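# Fully open the coffee maker lid, then let go

## Task

Swing the coffee maker's lid open as far as it goes, and finish with neither robot hand in contact with the coffee maker.

## Robot and tools

Robot: two arms, left_arm (base near scene y = +0.253 m) and right_arm (base near y = -0.321 m). Each carries a five-finger hand. The right arm has a right hand and the left arm its mirror image. A camera stand sits behind the arms. Objects can sometimes get a small push from outside.

Frames. The scene frame has its origin at table-top height, midway between the nominal bases. +z is up, +x points out over the table, and +y points toward the left arm. Image sides do not match arm names. Fixed cameras and the table use the scene frame. Everything about an arm (its reported hand pose, Hand target, offsets and wrist camera) uses that arm's own base frame. The bases are almost unrotated, so the axes nearly match the scene axes.

Hand point. Each arm's hand point sits about 0.05 m in front of the palm and 0.15 m from the wrist flange. Its +z runs along the straight fingers, +y points out of the palm, and +x runs across the palm away from the thumb on the right hand (toward the thumb on the left hand). Straight fingertips extend 0.06 to 0.07 m past the point, about 0.06 m behind it along -y. A wrist bracket on the little-finger side can also strike things.

Row layout (28 numbers, each in [-1, 1]):
- Left arm: dx, dy, dz, rx, ry, rz.
- Left hand: little, ring, middle, index, thumb_bend, thumb_turn, force_limit, speed.
- Right arm: dx, dy, dz, rx, ry, rz.
- Right hand: the same eight numbers as the left.
A row always holds all 28 numbers, even when only one arm moves.

Arm numbers. The six pose numbers are an offset, not a pose. They count from that arm's Hand target as it stood when the action or move began, along the arm's base axes. 1.0 means 0.6 m for dx, dy, dz and 180 degrees for rx, ry, rz. rx, ry, rz form one rotation vector turning about the Hand target's position. Sending six zeros asks for the current Hand target again. Repeating an offset moves the arm further. The controller clips orientation to within 40 degrees of the measured one.

Hand numbers. These are absolute motor targets, not offsets. Fingers: +1 is straight, -1 is curled. thumb_bend: +1 straight, -1 fully bent. thumb_turn: +1 beside the palm, -1 in front of it, facing the fingers. force_limit runs linearly from about 0 N at -1 to 10 N at +1, or 15 N for the two thumb motors. speed rises from almost zero at -1 to full at +0.48 and stays full up to +1. A full finger stroke at full speed takes 0.49 s. To keep a hand unchanged, resend the eight numbers of its last executed row. If no row has run for that hand yet, send its hand_measured six values, then hand_force_limit and hand_speed. Close slowly (speed -0.94 or lower) for a gentle grip.

Tools:
- execute_actions(actions, cameras). actions is a list of actions. Each action is up to 15 rows, one per 1/30 s step. A short action holds its last row for the remaining steps. Every row offsets from the same start-of-action Hand target. An empty list returns state plus images. cameras takes names, ["all"] or [].
- move(target, speed, blend, blocking, cameras). target is one 28-number row or a list of up to 15 rows. All rows offset from the Hand targets at the move's start. The hand point travels in a straight line. speed is in m/s, from 0.002 to 4.3, default 0.25; turning is capped at twice that in rad/s. Give one speed value, or one per target. blend is in metres and rounds corners between listed targets; 0 means stop at each one. With blocking=false the call returns after about 0.5 s while the move continues. The total move time is capped at 10 s. Moves do not avoid obstacles or the other arm.
- wait(seconds 0 to 10, cameras). Both arms hold their last command while a running move keeps going.
- stop(cameras) brakes a running move.
- zoom_image(camera, region [x0, y0, x1, y1]) gives a closer view of a region up to 504x504 px from the newest image of that camera.
- show_instructions() displays reference pages.
- finished_scene(scene=1) ends the scene for good.

Cameras: cam_head_left, cam_head_right, cam_high and cam_low are 504x504. cam_left_wrist and cam_right_wrist are 672x504 fisheye.

Results. Each result gives every arm's end_effector_position (m) and end_effector_quat_wxyz in its base frame, and the Hand target that the next offsets count from. It also lists joint positions, velocities and torques, motor temperatures, and the hand's hand_measured, hand_stopped_by (moving, target, force, stalled, fault) and hand_load_n. hand_load_n is positive when the finger is pushed open. The hand lists follow the same motor order as the row. A move adds a "move:" line with its ending (done, off_target, moving, held, fault) and any limits: paced means the pose was clipped, held means a safety check withheld steps. done or off_target says nothing about contact.

Quirks. Arms sag and often rest 1 to 3 cm, sometimes 5 cm, short of the command, usually low. Sending an offset for the gap closes it. A blocked arm keeps pushing until it is commanded back past its hand point.

Avoid:
- fast impacts and hard presses on the coffee maker or table
- knocking anything off the work area
- letting the lid slam or parts fall
- arm-to-arm contact, including one hand closing on the other's fingers
- paths that pass near an arm's own base
- excessive finger loads
- long stretched holds that heat motors: 85 °C gives a MOTOR HOT warning and 100 °C drops the arm

Finish with the lid fully open and both hands withdrawn from the coffee maker.

Each tool is called after "Request:" as a command line: name --argument value for each argument, lists and objects as JSON in quotes; but a table of rows of numbers goes row by row, as --pt "numbers of a row", without its own name.

Reference images:

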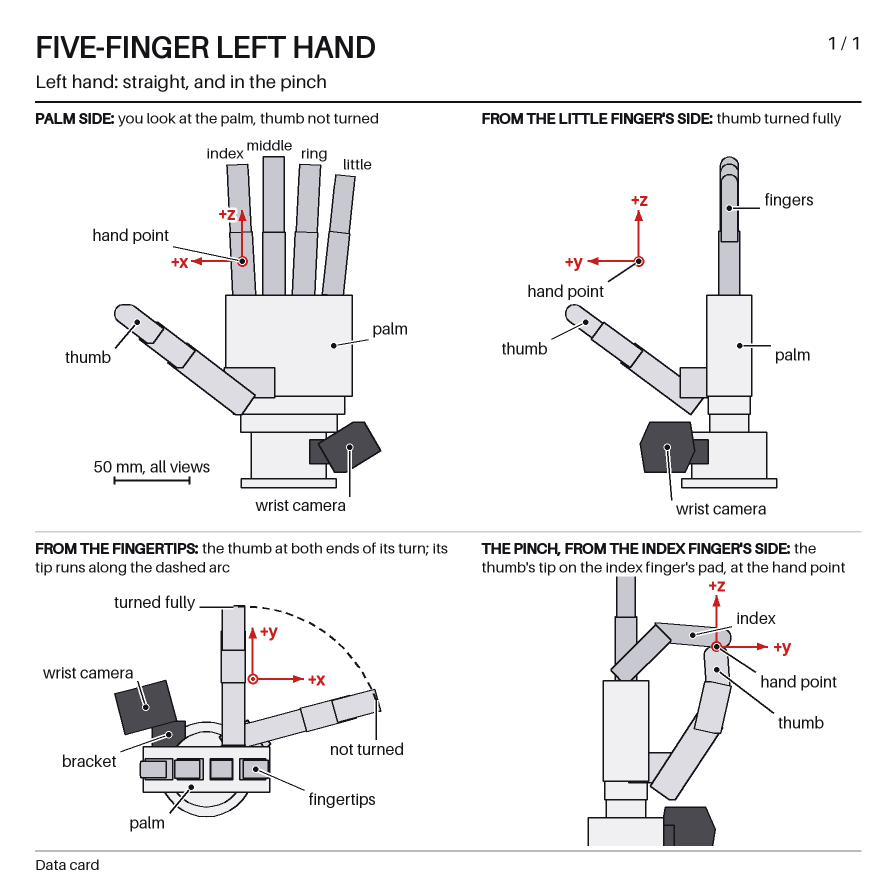

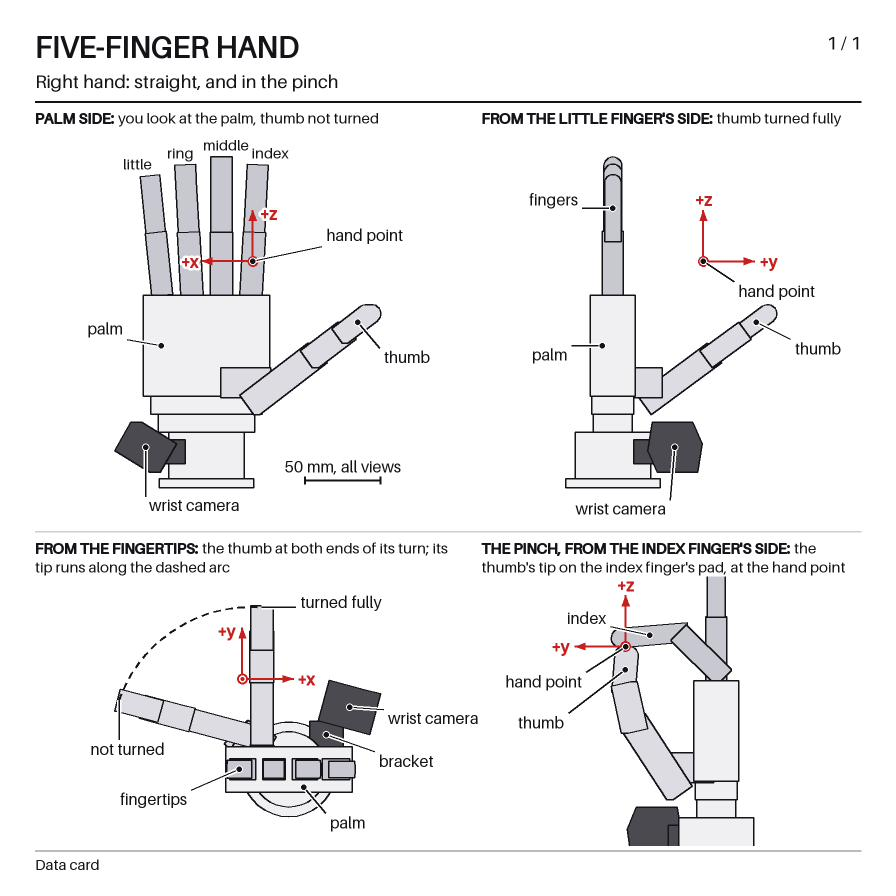

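## Session

Request:
execute_actions --actions '[]'

Scene clock: 0.00 s.
left_arm: end_effector_position=(+0.3260, +0.0321, +0.2375) hand_measured=(+1.000, +1.000, +1.000, +1.000, +1.000, +1.000) hand_load_n=(+0.0, +0.5, +0.0, +0.0, +0.0, +0.0) hand_stopped_by=(target, target, target, target, target, target) hand_force_limit=0.00 hand_speed=-0.80 end_effector_quat_wxyz=(+0.739, -0.049, +0.670, +0.048) | right_arm: end_effector_position=(+0.0143, +0.1464, +0.1357) hand_measured=(+1.000, +1.000, +1.000, +1.000, +1.000, +1.000) hand_load_n=(+0.0, +0.0, +0.0, +0.0, +0.0, +0.5) hand_stopped_by=(target, target, target, target, target, target) hand_force_limit=0.00 hand_speed=-0.80 end_effector_quat_wxyz=(+0.014, +0.698, +0.690, -0.191)
Joint positions: left_arm=[-0.367 0.462 0.146 0.428 -0.502 1.617] | right_arm=[1.558 1.035 0.773 -1.609 -0.247 -1.609]
Joint velocities: within noise
Joint torques (N m): no reading
Motor temperatures (°C): left_arm=[31 35 34 35 35 34] | right_arm=[37 32 33 37 32 33]
Heat: left arm: hottest shoulder 35 °C; right arm: hottest waist 37 °C.
Hand target: left_arm +0.3305, +0.0309, +0.2592; +0.752, -0.054, +0.656, +0.043 | right_arm +0.0129, +0.1545, +0.1439; +0.004, +0.698, +0.692, -0.183

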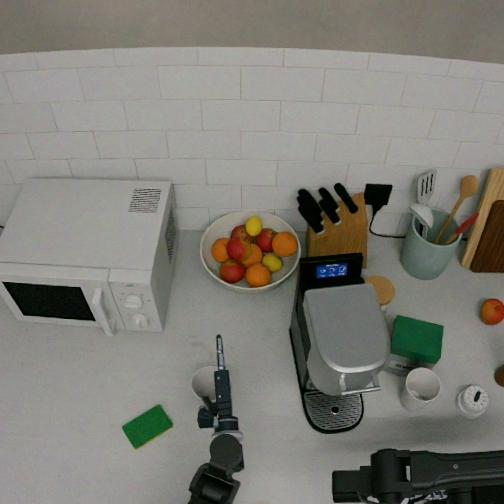

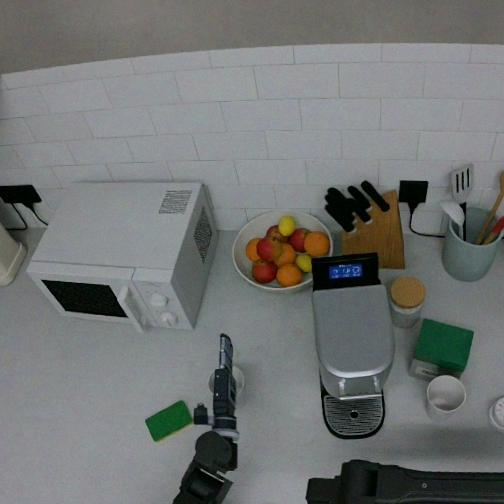

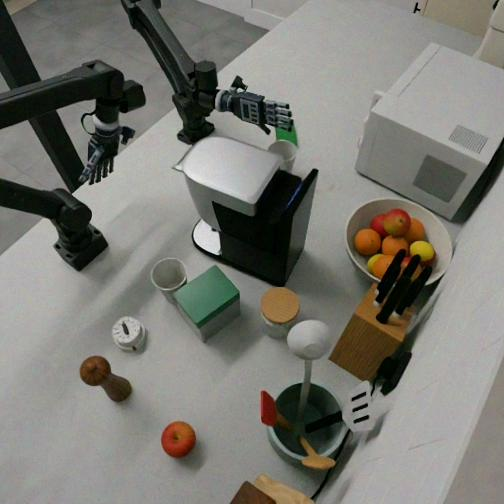

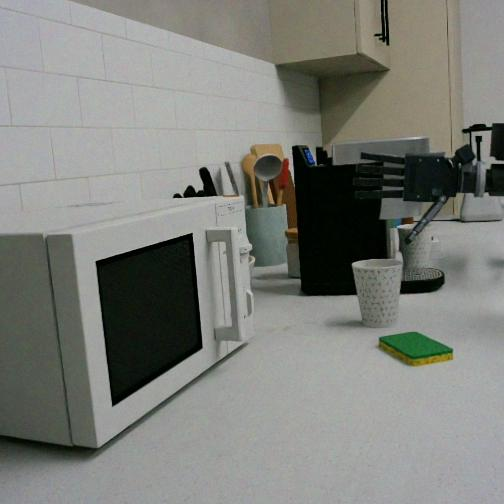

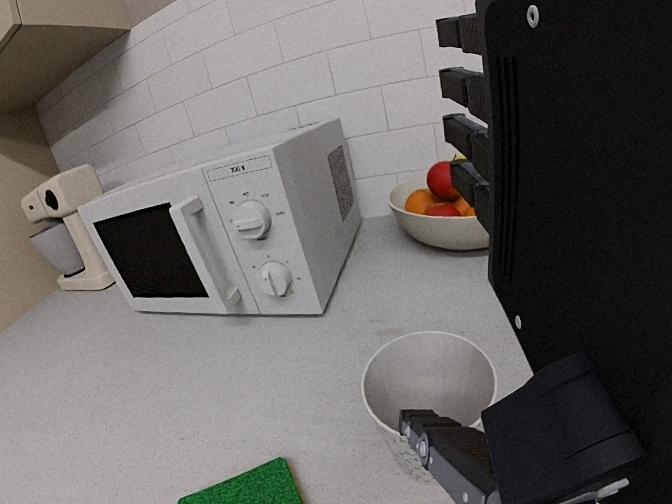

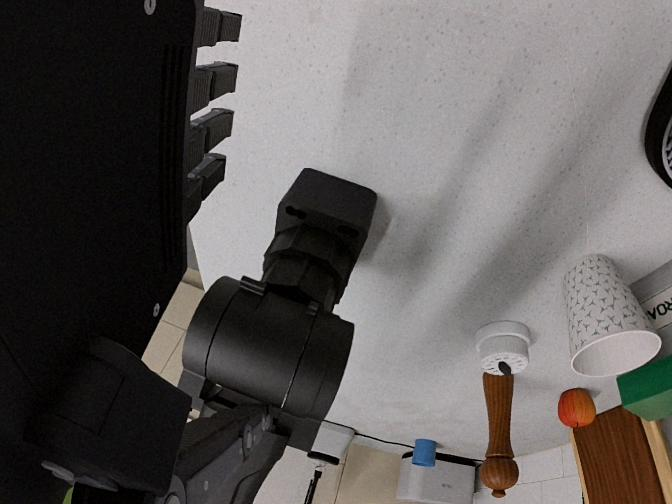

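Request:
zoom_image --camera "cam_high" --region '[140, 110, 340, 310]'

Request:
zoom_image --camera "cam_head_right" --region '[280, 230, 480, 450]'

Request:
zoom_image --camera "cam_head_left" --region '[260, 230, 460, 450]'

Request:
zoom_image --camera "cam_low" --region '[250, 100, 504, 354]'

Scaled by 2.520.

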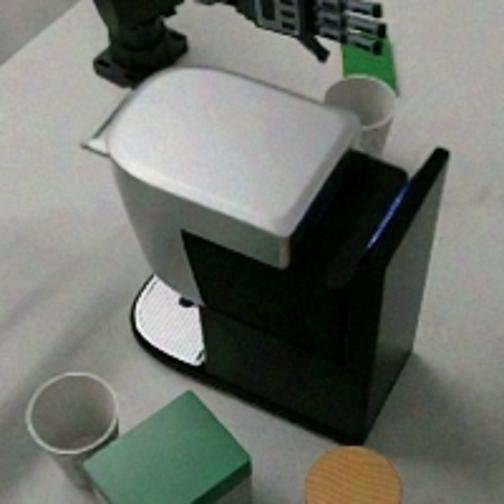

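Scaled by 2.291.

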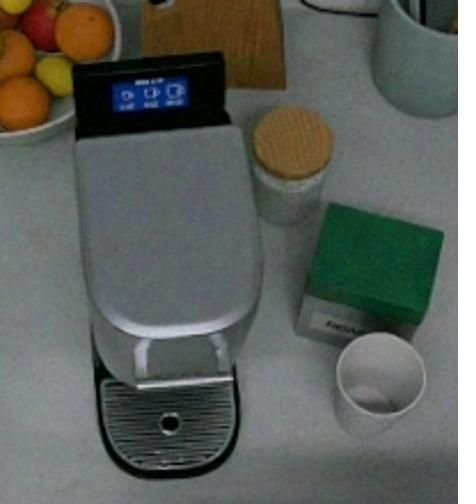

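Scaled by 2.291.

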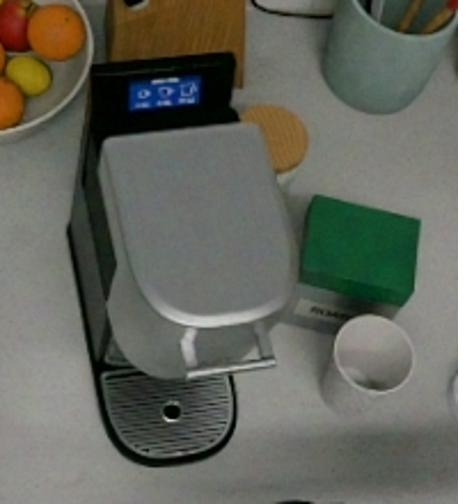

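Scaled by 1.984.

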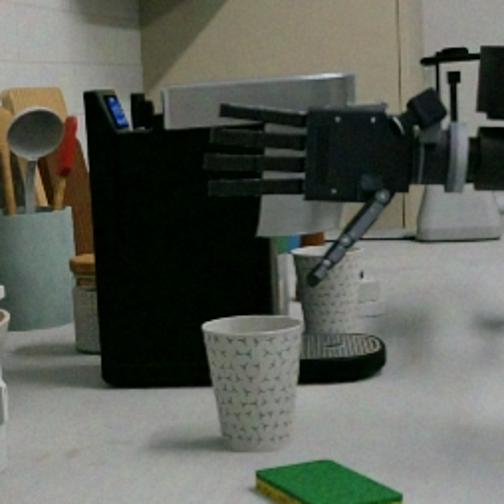

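Request:
move --target '[0,0,0,0,0,0,1,1,1,1,1,1,0,-0.8,0,0,0.1,-0.041,-0.047,-0.154,1,1,1,1,1,1,0,-0.8]' --speed 0.25

Scene clock: 283.97 s.
left_arm: end_effector_position=(+0.3260, +0.0321, +0.2375) hand_measured=(+1.000, +1.000, +1.000, +1.000, +1.000, +1.000) hand_load_n=(+0.0, +0.0, +0.0, +0.0, +0.0, +0.0) hand_stopped_by=(target, target, target, target, target, target) hand_force_limit=0.00 hand_speed=-0.80 end_effector_quat_wxyz=(+0.739, -0.049, +0.670, +0.048) | right_arm: end_effector_position=(+0.0105, +0.1459, +0.1849) hand_measured=(+1.000, +1.000, +1.000, +1.000, +1.000, +1.000) hand_load_n=(+0.0, +0.0, +0.0, +0.0, +0.0, +0.0) hand_stopped_by=(target, target, target, target, target, target) hand_force_limit=0.00 hand_speed=-0.80 end_effector_quat_wxyz=(+0.059, +0.850, +0.498, -0.164)
Joint positions: left_arm=[-0.367 0.462 0.146 0.428 -0.502 1.617] | right_arm=[1.513 1.062 0.897 -1.69 -0.206 -1.147]
Joint torques (N m): left_arm=[-0.5 1.96 13.56 1.8 -0.03 -0.01] | right_arm=[-2.08 -2.67 10.35 -0.39 -0.1 0.2]
Motor temperatures (°C): left_arm=[30 34 56 34 33 30] | right_arm=[35 30 42 34 30 33]
Heat: left arm: hottest elbow 56 °C; right arm: hottest elbow 42 °C.
Hand target: left_arm +0.3305, +0.0309, +0.2592; +0.752, -0.054, +0.656, +0.043 | right_arm +0.0129, +0.1545, +0.2039; +0.055, +0.853, +0.490, -0.171
Off the commanded pose: left_arm 0.022 m, 2 deg | right_arm 0.021 m, 1 deg.
joint sent to its limit (right arm) — joint 4 (wrist pitch), lower limit. The joint targets are off in position, not in orientation.
move: off_target (left_arm, right_arm)

Request:
wait --seconds 0 --cameras '["all"]'

Request:
zoom_image --camera "cam_head_right" --region '[310, 240, 400, 330]'

Request:
zoom_image --camera "cam_head_left" --region '[290, 240, 380, 330]'

Request:
zoom_image --camera "cam_head_right" --region '[310, 340, 410, 440]'

Request:
zoom_image --camera "cam_head_left" --region '[300, 340, 400, 440]'

Request:
zoom_image --camera "cam_high" --region '[150, 120, 330, 300]'

Request:
zoom_image --camera "cam_low" --region '[280, 110, 470, 300]'

Scene clock: 338.73 s.
left_arm: end_effector_position=(+0.3260, +0.0321, +0.2375) hand_measured=(+1.000, +1.000, +1.000, +1.000, +1.000, +1.000) hand_load_n=(+0.0, +0.0, +0.0, +0.0, +0.0, +0.0) hand_stopped_by=(target, target, target, target, target, target) hand_force_limit=0.00 hand_speed=-0.80 end_effector_quat_wxyz=(+0.739, -0.049, +0.670, +0.048) | right_arm: end_effector_position=(+0.0105, +0.1459, +0.1849) hand_measured=(+1.000, +1.000, +1.000, +1.000, +1.000, +1.000) hand_load_n=(+0.0, +0.0, +0.0, +0.0, +0.0, +0.0) hand_stopped_by=(target, target, target, target, target, target) hand_force_limit=0.00 hand_speed=-0.80 end_effector_quat_wxyz=(+0.059, +0.850, +0.498, -0.164)
Joint positions: left_arm=[-0.367 0.462 0.146 0.428 -0.502 1.617] | right_arm=[1.513 1.062 0.897 -1.69 -0.206 -1.147]
Joint torques (N m): left_arm=[-0.56 1.9 13.55 1.8 -0.04 -0.01] | right_arm=[-2.02 -2.84 10.37 -0.4 -0.1 0.2]
Motor temperatures (°C): left_arm=[30 33 57 34 33 30] | right_arm=[35 30 43 33 30 33]
Heat: left arm: hottest elbow 57 °C; right arm: hottest elbow 43 °C.
Hand target: left_arm +0.3305, +0.0309, +0.2592; +0.752, -0.054, +0.656, +0.043 | right_arm +0.0129, +0.1545, +0.2039; +0.055, +0.853, +0.490, -0.171
Off the commanded pose: left_arm 0.022 m, 2 deg | right_arm 0.021 m, 1 deg.
camera_calibration:
cam_right_wrist: T_world_to_cam=[[0.963705, -0.249486, -0.0950205, 0.0406626], [-0.0811729, -0.612904, 0.785977, -0.0607608], [-0.254328, -0.749737, -0.61091, 0.341066], [0, 0, 0, 1]] pos_world=[0.0426239, 0.228614, 0.259981]

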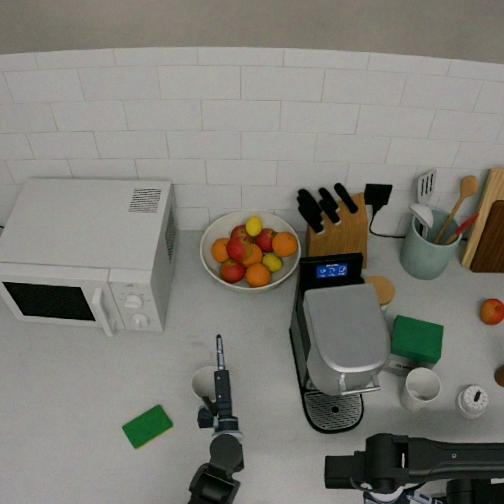

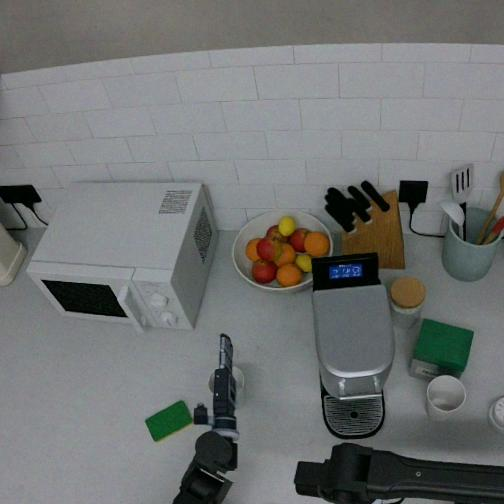

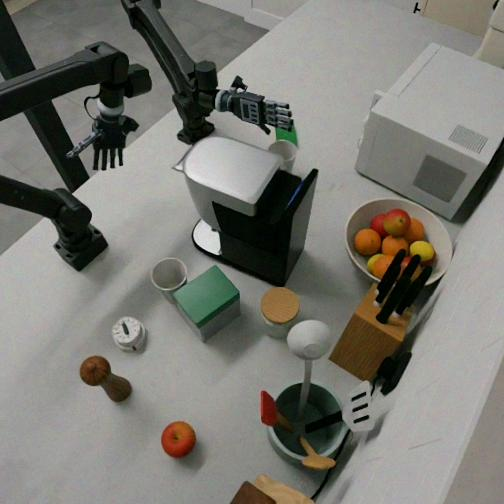

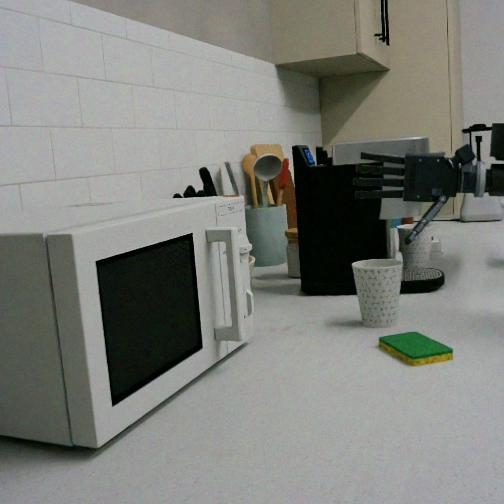

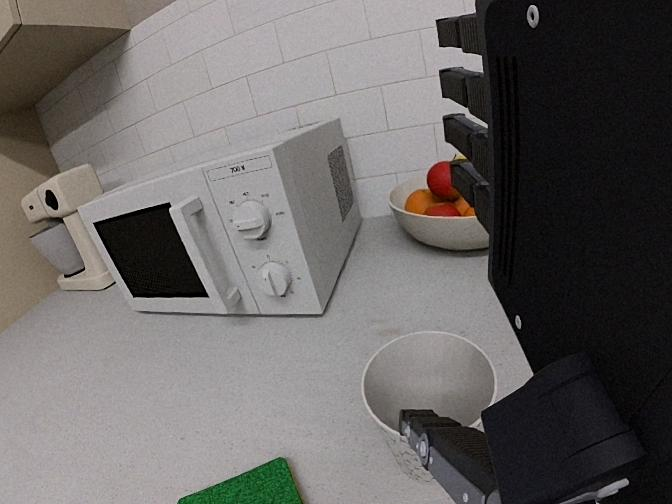

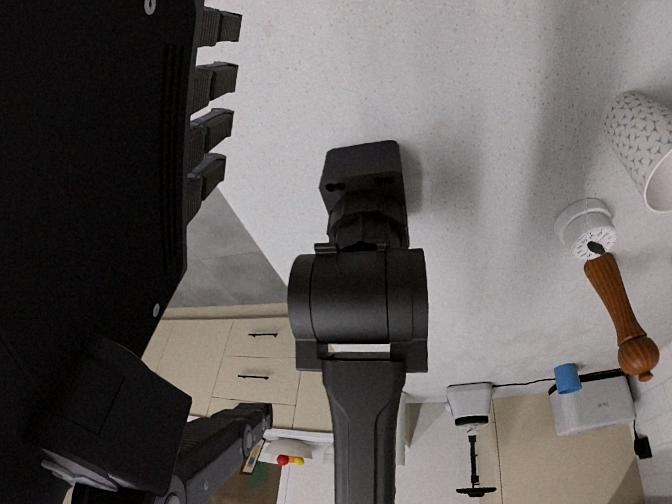

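Scaled by 5.600.

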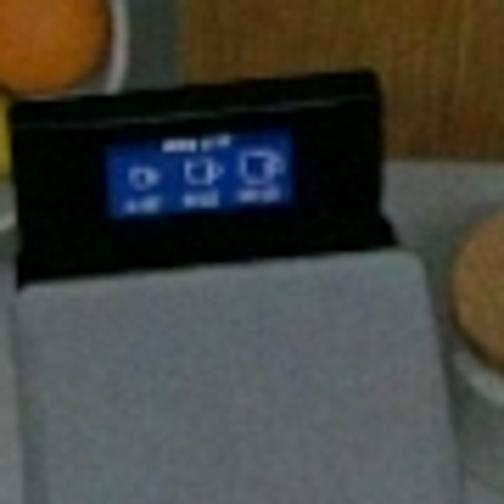

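Scaled by 5.600.

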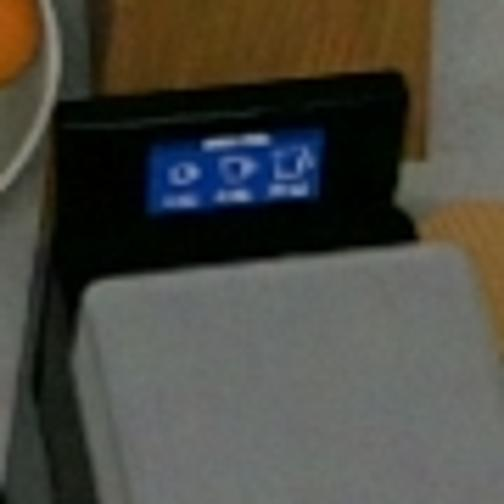

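Scaled by 5.040.

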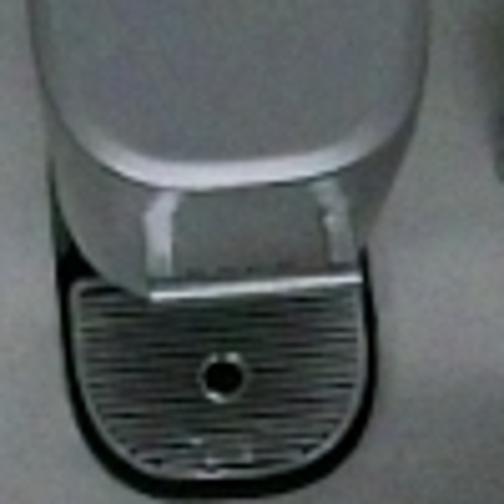

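Scaled by 5.040.

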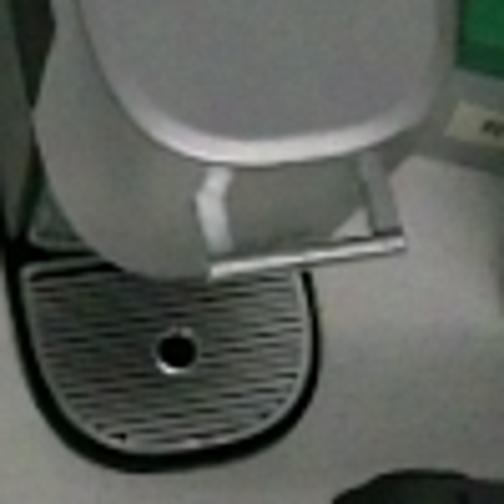

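Scaled by 2.800.

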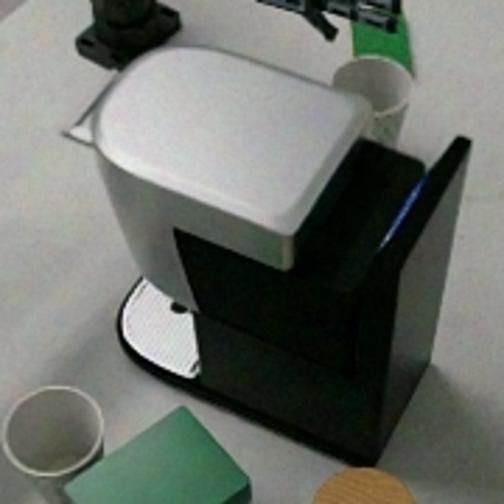

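Scaled by 2.653.

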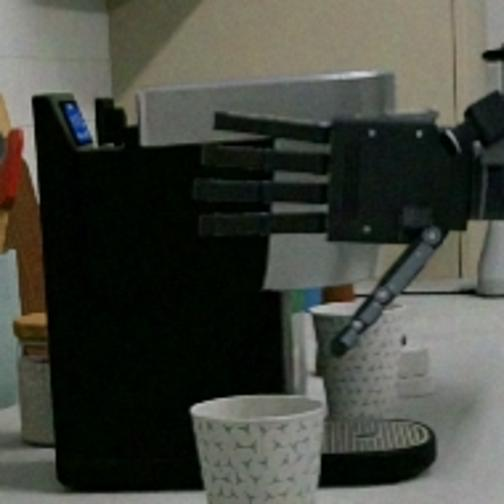

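Request:
move --pt "0 0 0 0 0 0 1 1 1 1 1 1 0 -0.8 0.24 -0.1 0.06 0 0 -0.278 1 1 1 1 1 1 0 -0.8" --pt "-0.145 -0.286 -0.035 -0.246 0.043 -0.078 1 1 1 1 1 1 0 -0.8 0.295 -0.4 0.1 0 0 -0.583 1 1 1 1 1 1 0 -0.8" --pt "-0.291 -0.573 -0.07 -0.4913 0.0863 -0.1558 1 1 1 1 1 1 0 -0.8 0.295 -0.4 0.1 0 0 -0.583 1 1 1 1 1 1 0 -0.8" --speed 0.35 --blend 0.05 --cameras '["all"]'

Scene clock: 526.30 s.
left_arm: end_effector_position=(+0.1558, -0.2948, +0.1848) hand_measured=(+1.000, +1.000, +1.000, +1.000, +1.000, +1.000) hand_load_n=(+0.0, +0.0, +0.0, +0.0, +0.0, +0.0) hand_stopped_by=(target, target, target, target, target, target) hand_force_limit=0.00 hand_speed=-0.80 end_effector_quat_wxyz=(+0.422, -0.384, +0.604, -0.556) | right_arm: end_effector_position=(+0.1807, -0.0809, +0.2465) hand_measured=(+1.000, +1.000, +1.000, +1.000, +1.000, +1.000) hand_load_n=(+0.0, +0.0, +0.0, +0.0, +0.0, +0.0) hand_stopped_by=(target, target, target, target, target, target) hand_force_limit=0.00 hand_speed=-0.80 end_effector_quat_wxyz=(-0.074, +0.915, -0.395, -0.038)
Joint positions: left_arm=[-1.646 0.763 0.264 0.412 -1.29 -0.001] | right_arm=[-0.363 1.041 1.1 -1.7 -0.152 -1.124]
Joint torques (N m): left_arm=[-0.67 1.14 14.74 2.26 -0.27 -0.04] | right_arm=[-2.2 -1.79 11 0.08 -0.28 0.04]
Motor temperatures (°C): left_arm=[30 33 59 33 32 29] | right_arm=[34 30 45 32 29 33]
Heat: left arm: hottest elbow 59 °C; right arm: hottest elbow 45 °C.
Hand target: left_arm +0.1559, -0.3129, +0.2172; +0.405, -0.405, +0.579, -0.579 | right_arm +0.1899, -0.0855, +0.2639; -0.102, +0.908, -0.378, -0.147
Off the commanded pose: left_arm 0.037 m, 5 deg | right_arm 0.020 m, 13 deg.
joint sent to its limit (right arm) — joint 4 (wrist pitch), lower limit. The joint targets are off in position and orientation.
move: off_target (left_arm, right_arm)
camera_calibration:
cam_left_wrist: T_world_to_cam=[[-0.0416531, -0.327478, 0.94394, -0.263261], [-0.806365, -0.546826, -0.225291, 0.00188494], [0.589949, -0.770545, -0.24129, -0.158629], [0, 0, 0, 1]] pos_world=[0.0841375, -0.207412, 0.210651]
cam_right_wrist: T_world_to_cam=[[-0.523052, -0.848591, -0.0794365, 0.0422356], [-0.682272, 0.361025, 0.63574, -0.0100235], [-0.510805, 0.386722, -0.767805, 0.428864], [0, 0, 0, 1]] pos_world=[0.234319, -0.126392, 0.339011]

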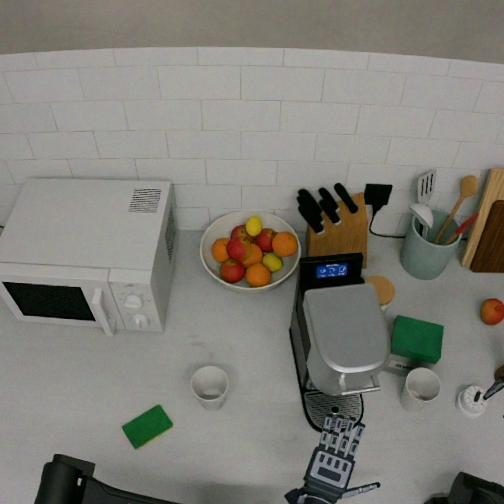

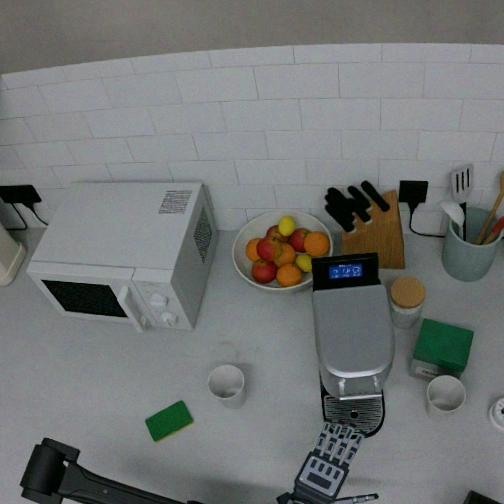

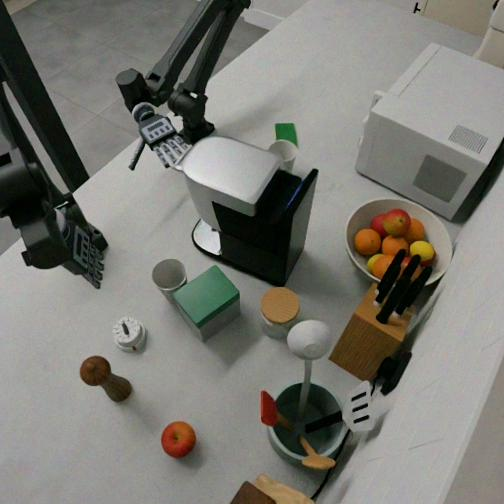

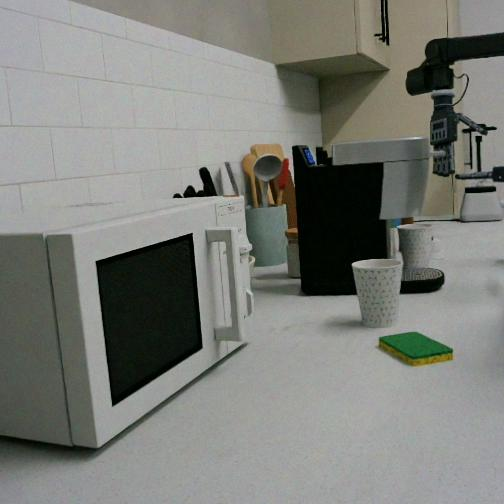

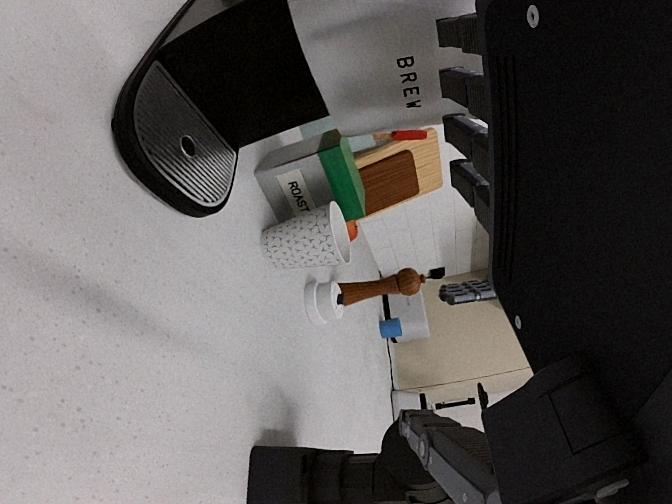

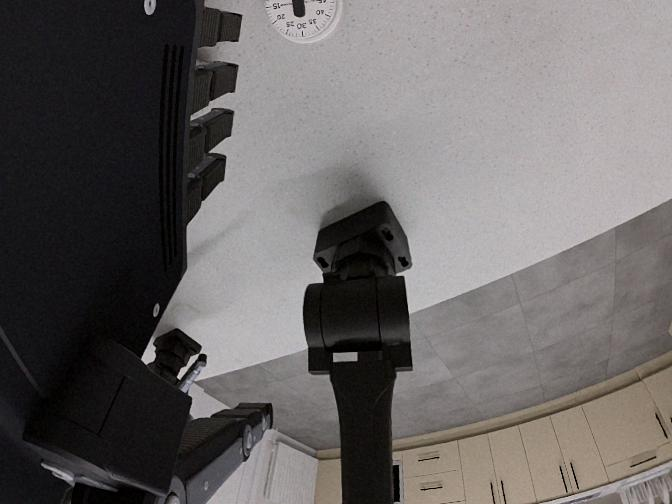

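Request:
zoom_image --camera "cam_low" --region '[320, 90, 504, 274]'

Request:
zoom_image --camera "cam_head_right" --region '[280, 340, 420, 480]'

Request:
zoom_image --camera "cam_head_left" --region '[270, 350, 410, 490]'

Request:
zoom_image --camera "cam_high" --region '[110, 80, 290, 260]'

Scaled by 2.739.

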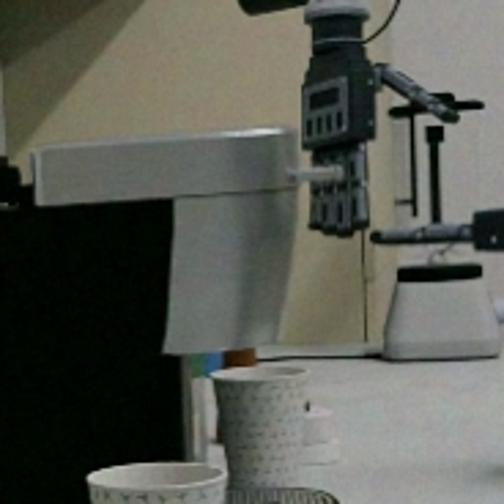

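Scaled by 3.600.

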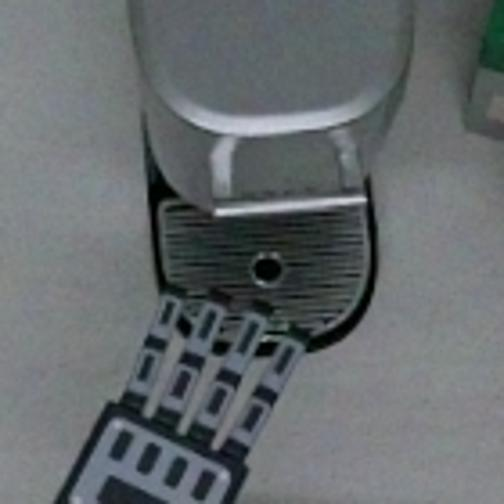

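Scaled by 3.600.

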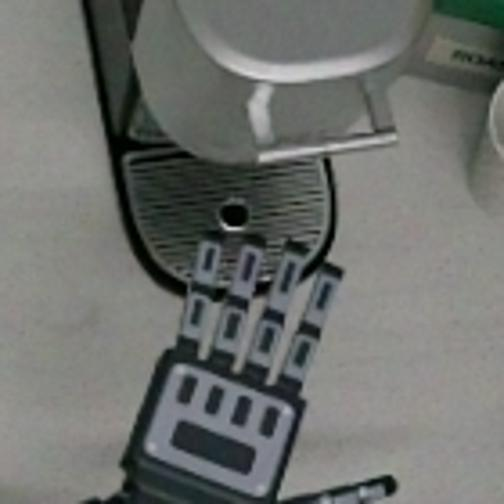

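Scaled by 2.800.

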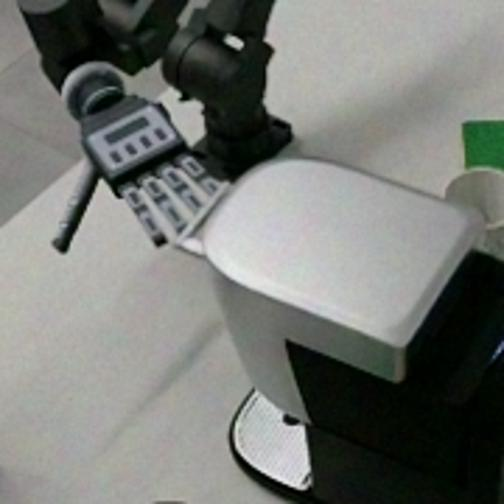

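Request:
move --target '[0.11,-0.06,0,0,0,0,1,1,1,1,1,1,0,-0.8,0,0,0,0,0,0,1,1,1,1,1,1,0,-0.8]' --speed 0.12 --cameras '["cam_head_left","cam_head_right","cam_high","cam_low","cam_left_wrist"]'

Request:
zoom_image --camera "cam_low" --region '[320, 90, 504, 274]'

Request:
zoom_image --camera "cam_head_right" --region '[280, 340, 420, 480]'

Request:
zoom_image --camera "cam_head_left" --region '[270, 350, 410, 490]'

Request:
zoom_image --camera "cam_high" --region '[110, 80, 290, 260]'

Scene clock: 575.57 s.
left_arm: end_effector_position=(+0.2119, -0.3310, +0.1832) hand_measured=(+1.000, +1.000, +1.000, +1.000, +1.000, +1.000) hand_load_n=(+0.0, +0.0, -0.5, +0.0, +0.0, +0.0) hand_stopped_by=(target, target, target, target, target, target) hand_force_limit=0.00 hand_speed=-0.80 end_effector_quat_wxyz=(+0.413, -0.389, +0.608, -0.555) | right_arm: end_effector_position=(+0.1807, -0.0809, +0.2465) hand_measured=(+1.000, +1.000, +1.000, +1.000, +1.000, +1.000) hand_load_n=(+0.0, +0.0, +0.0, +0.0, +0.0, +0.0) hand_stopped_by=(target, target, target, target, target, target) hand_force_limit=0.00 hand_speed=-0.80 end_effector_quat_wxyz=(-0.074, +0.915, -0.395, -0.038)
Joint positions: left_arm=[-1.393 0.941 0.338 0.52 -1.029 -0.001] | right_arm=[-0.363 1.041 1.1 -1.7 -0.152 -1.124]
Joint torques (N m): left_arm=[0.62 -0.62 14.45 2.5 0.06 0.01] | right_arm=[-2.26 -1.73 11 0.05 -0.28 0.04]
Motor temperatures (°C): left_arm=[30 33 64 33 32 29] | right_arm=[34 30 48 32 29 33]
Heat: left arm: hottest elbow 64 °C; right arm: hottest elbow 48 °C.
Hand target: left_arm +0.2219, -0.3489, +0.2172; +0.405, -0.405, +0.579, -0.579 | right_arm +0.1899, -0.0855, +0.2639; -0.102, +0.908, -0.378, -0.147
Off the commanded pose: left_arm 0.040 m, 5 deg | right_arm 0.020 m, 13 deg.
joint sent to its limit (right arm) — joint 4 (wrist pitch), lower limit. The joint targets are off in position and orientation.
move: off_target (left_arm, right_arm)
camera_calibration:
cam_left_wrist: T_world_to_cam=[[-0.0231712, -0.321927, 0.946481, -0.273766], [-0.814699, -0.542625, -0.204509, 0.0262797], [0.579421, -0.775835, -0.2497, -0.217995], [0, 0, 0, 1]] pos_world=[0.141377, -0.243001, 0.210055]
Images, in order (width x height): cam_head_left 504x504, cam_head_right 504x504, cam_high 504x504, cam_low 504x504, cam_left_wrist 672x504.

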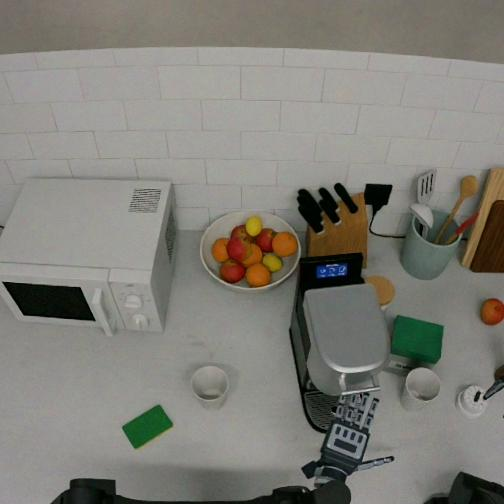

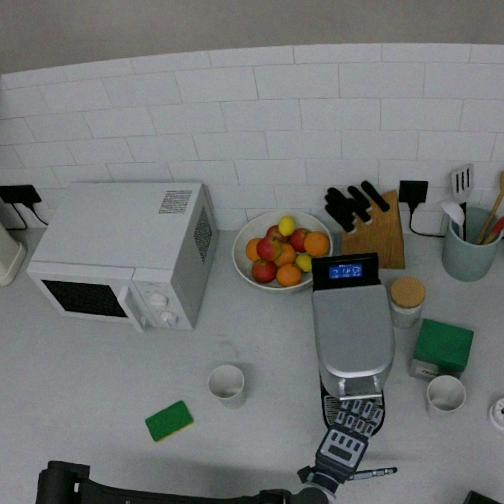

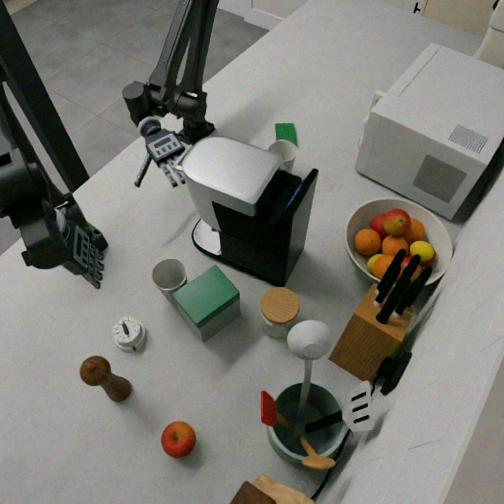

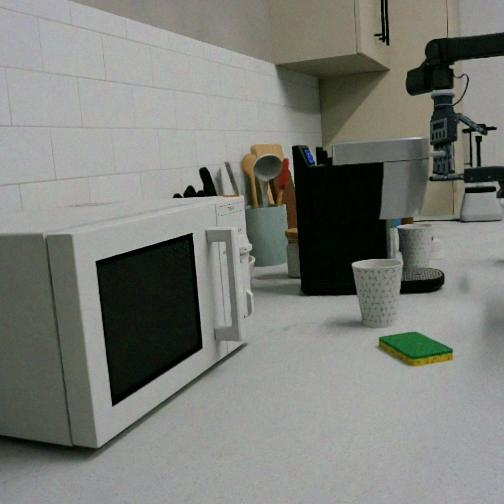

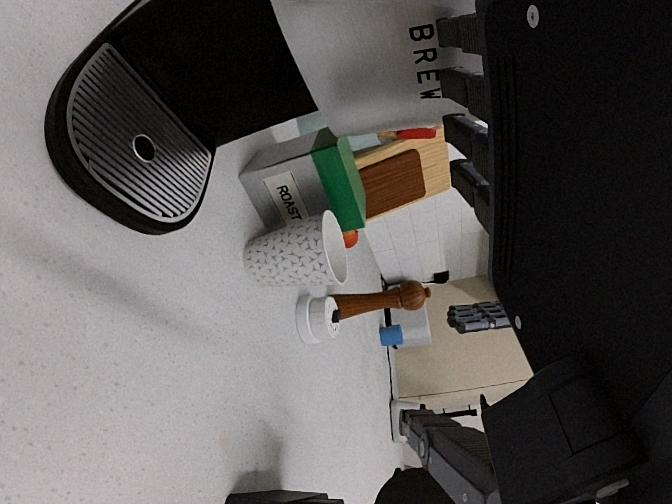

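Scaled by 2.739.

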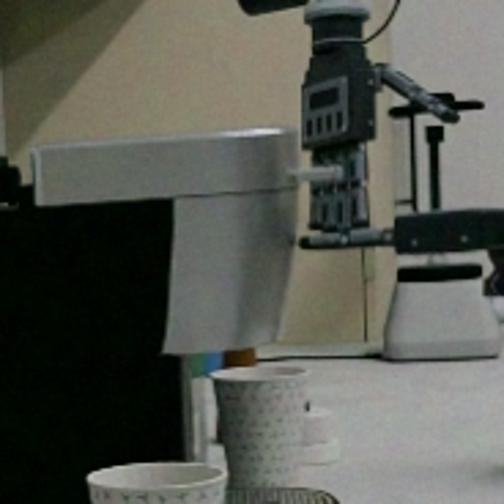

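Scaled by 3.600.

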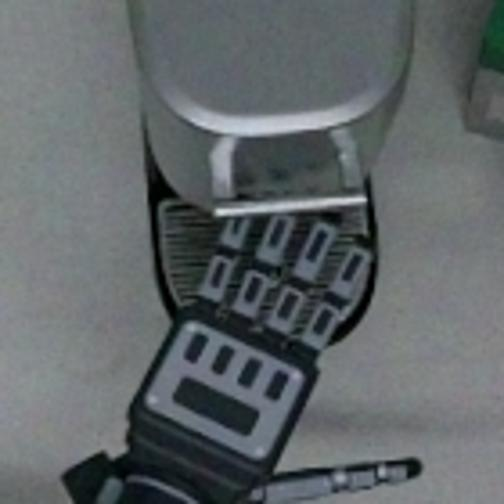

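Scaled by 3.600.

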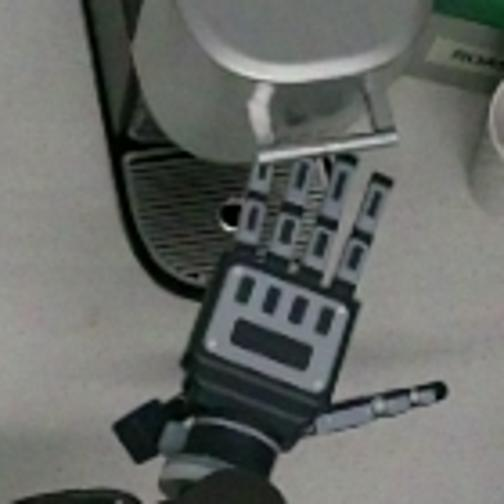

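Scaled by 2.800.

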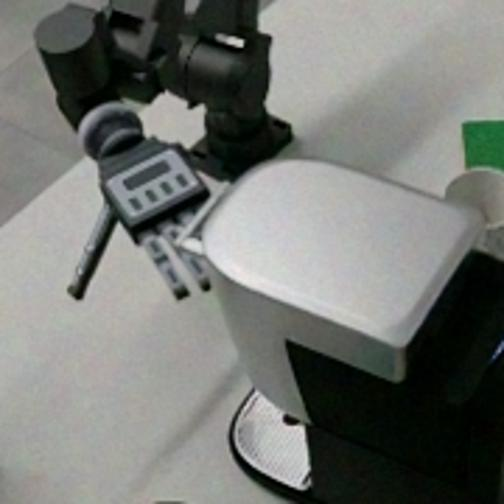

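Request:
move --target '[0.013,-0.005,0.017,-0.0228,-0.0627,0,1,1,1,1,1,1,0,-0.8,0,0,0,0,0,0,1,1,1,1,1,1,0,-0.8]' --speed 0.1 --cameras '["cam_head_right","cam_low"]'

Request:
zoom_image --camera "cam_low" --region '[320, 90, 504, 274]'

Request:
zoom_image --camera "cam_head_right" --region '[280, 340, 420, 480]'

Scene clock: 630.30 s.
left_arm: end_effector_position=(+0.2233, -0.3538, +0.2195) hand_measured=(+1.000, +1.000, +1.000, +1.000, +1.000, +1.000) hand_load_n=(-1.0, +0.0, -0.5, -0.5, +0.0, +0.0) hand_stopped_by=(target, target, target, target, target, target) hand_force_limit=0.00 hand_speed=-0.80 end_effector_quat_wxyz=(-0.440, +0.358, -0.528, +0.632) | right_arm: end_effector_position=(+0.1807, -0.0809, +0.2465) hand_measured=(+1.000, +1.000, +1.000, +1.000, +1.000, +1.000) hand_load_n=(+0.0, +0.0, +0.0, +0.0, +0.0, +0.0) hand_stopped_by=(target, target, target, target, target, target) hand_force_limit=0.00 hand_speed=-0.80 end_effector_quat_wxyz=(-0.074, +0.915, -0.395, -0.038)
Joint positions: left_arm=[-1.392 1.17 0.316 1.202 -0.997 0.308] | right_arm=[-0.363 1.041 1.1 -1.7 -0.152 -1.124]
Joint torques (N m): left_arm=[0.56 -2.2 7.72 2.52 0.41 0.11] | right_arm=[-2.26 -1.73 10.97 0.08 -0.28 0.04]
Motor temperatures (°C): left_arm=[30 33 64 33 32 29] | right_arm=[34 30 49 32 29 32]
Heat: left arm: hottest elbow 64 °C; right arm: hottest elbow 49 °C.
Hand target: left_arm +0.2297, -0.3519, +0.2274; -0.446, +0.361, -0.516, +0.637 | right_arm +0.1899, -0.0855, +0.2639; -0.102, +0.908, -0.378, -0.147
Off the commanded pose: left_arm 0.010 m, 2 deg | right_arm 0.020 m, 13 deg.
joint sent to its limit (right arm) — joint 4 (wrist pitch), lower limit. The joint targets are off in position and orientation.
move: off_target (right_arm)
Images, in order (width x height): cam_head_right 504x504, cam_low 504x504.

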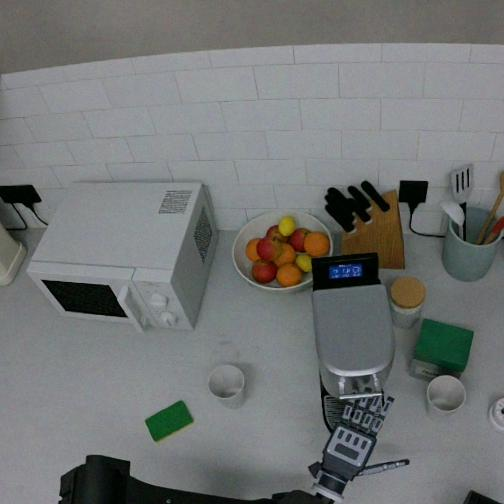

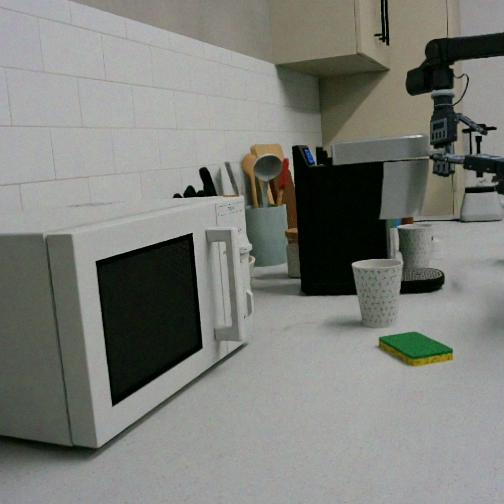

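Scaled by 2.739.

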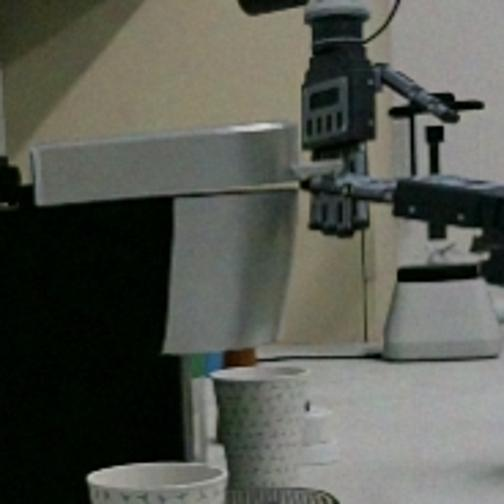

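Scaled by 3.600.

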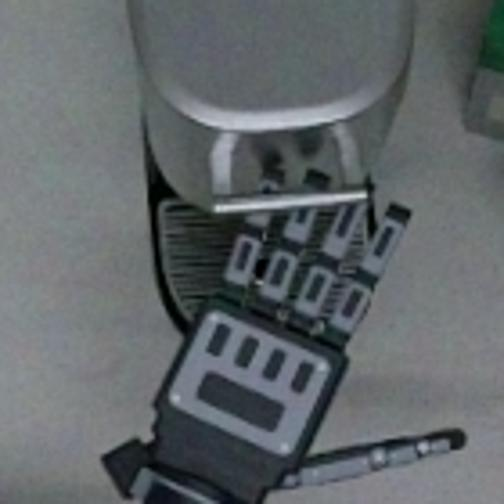

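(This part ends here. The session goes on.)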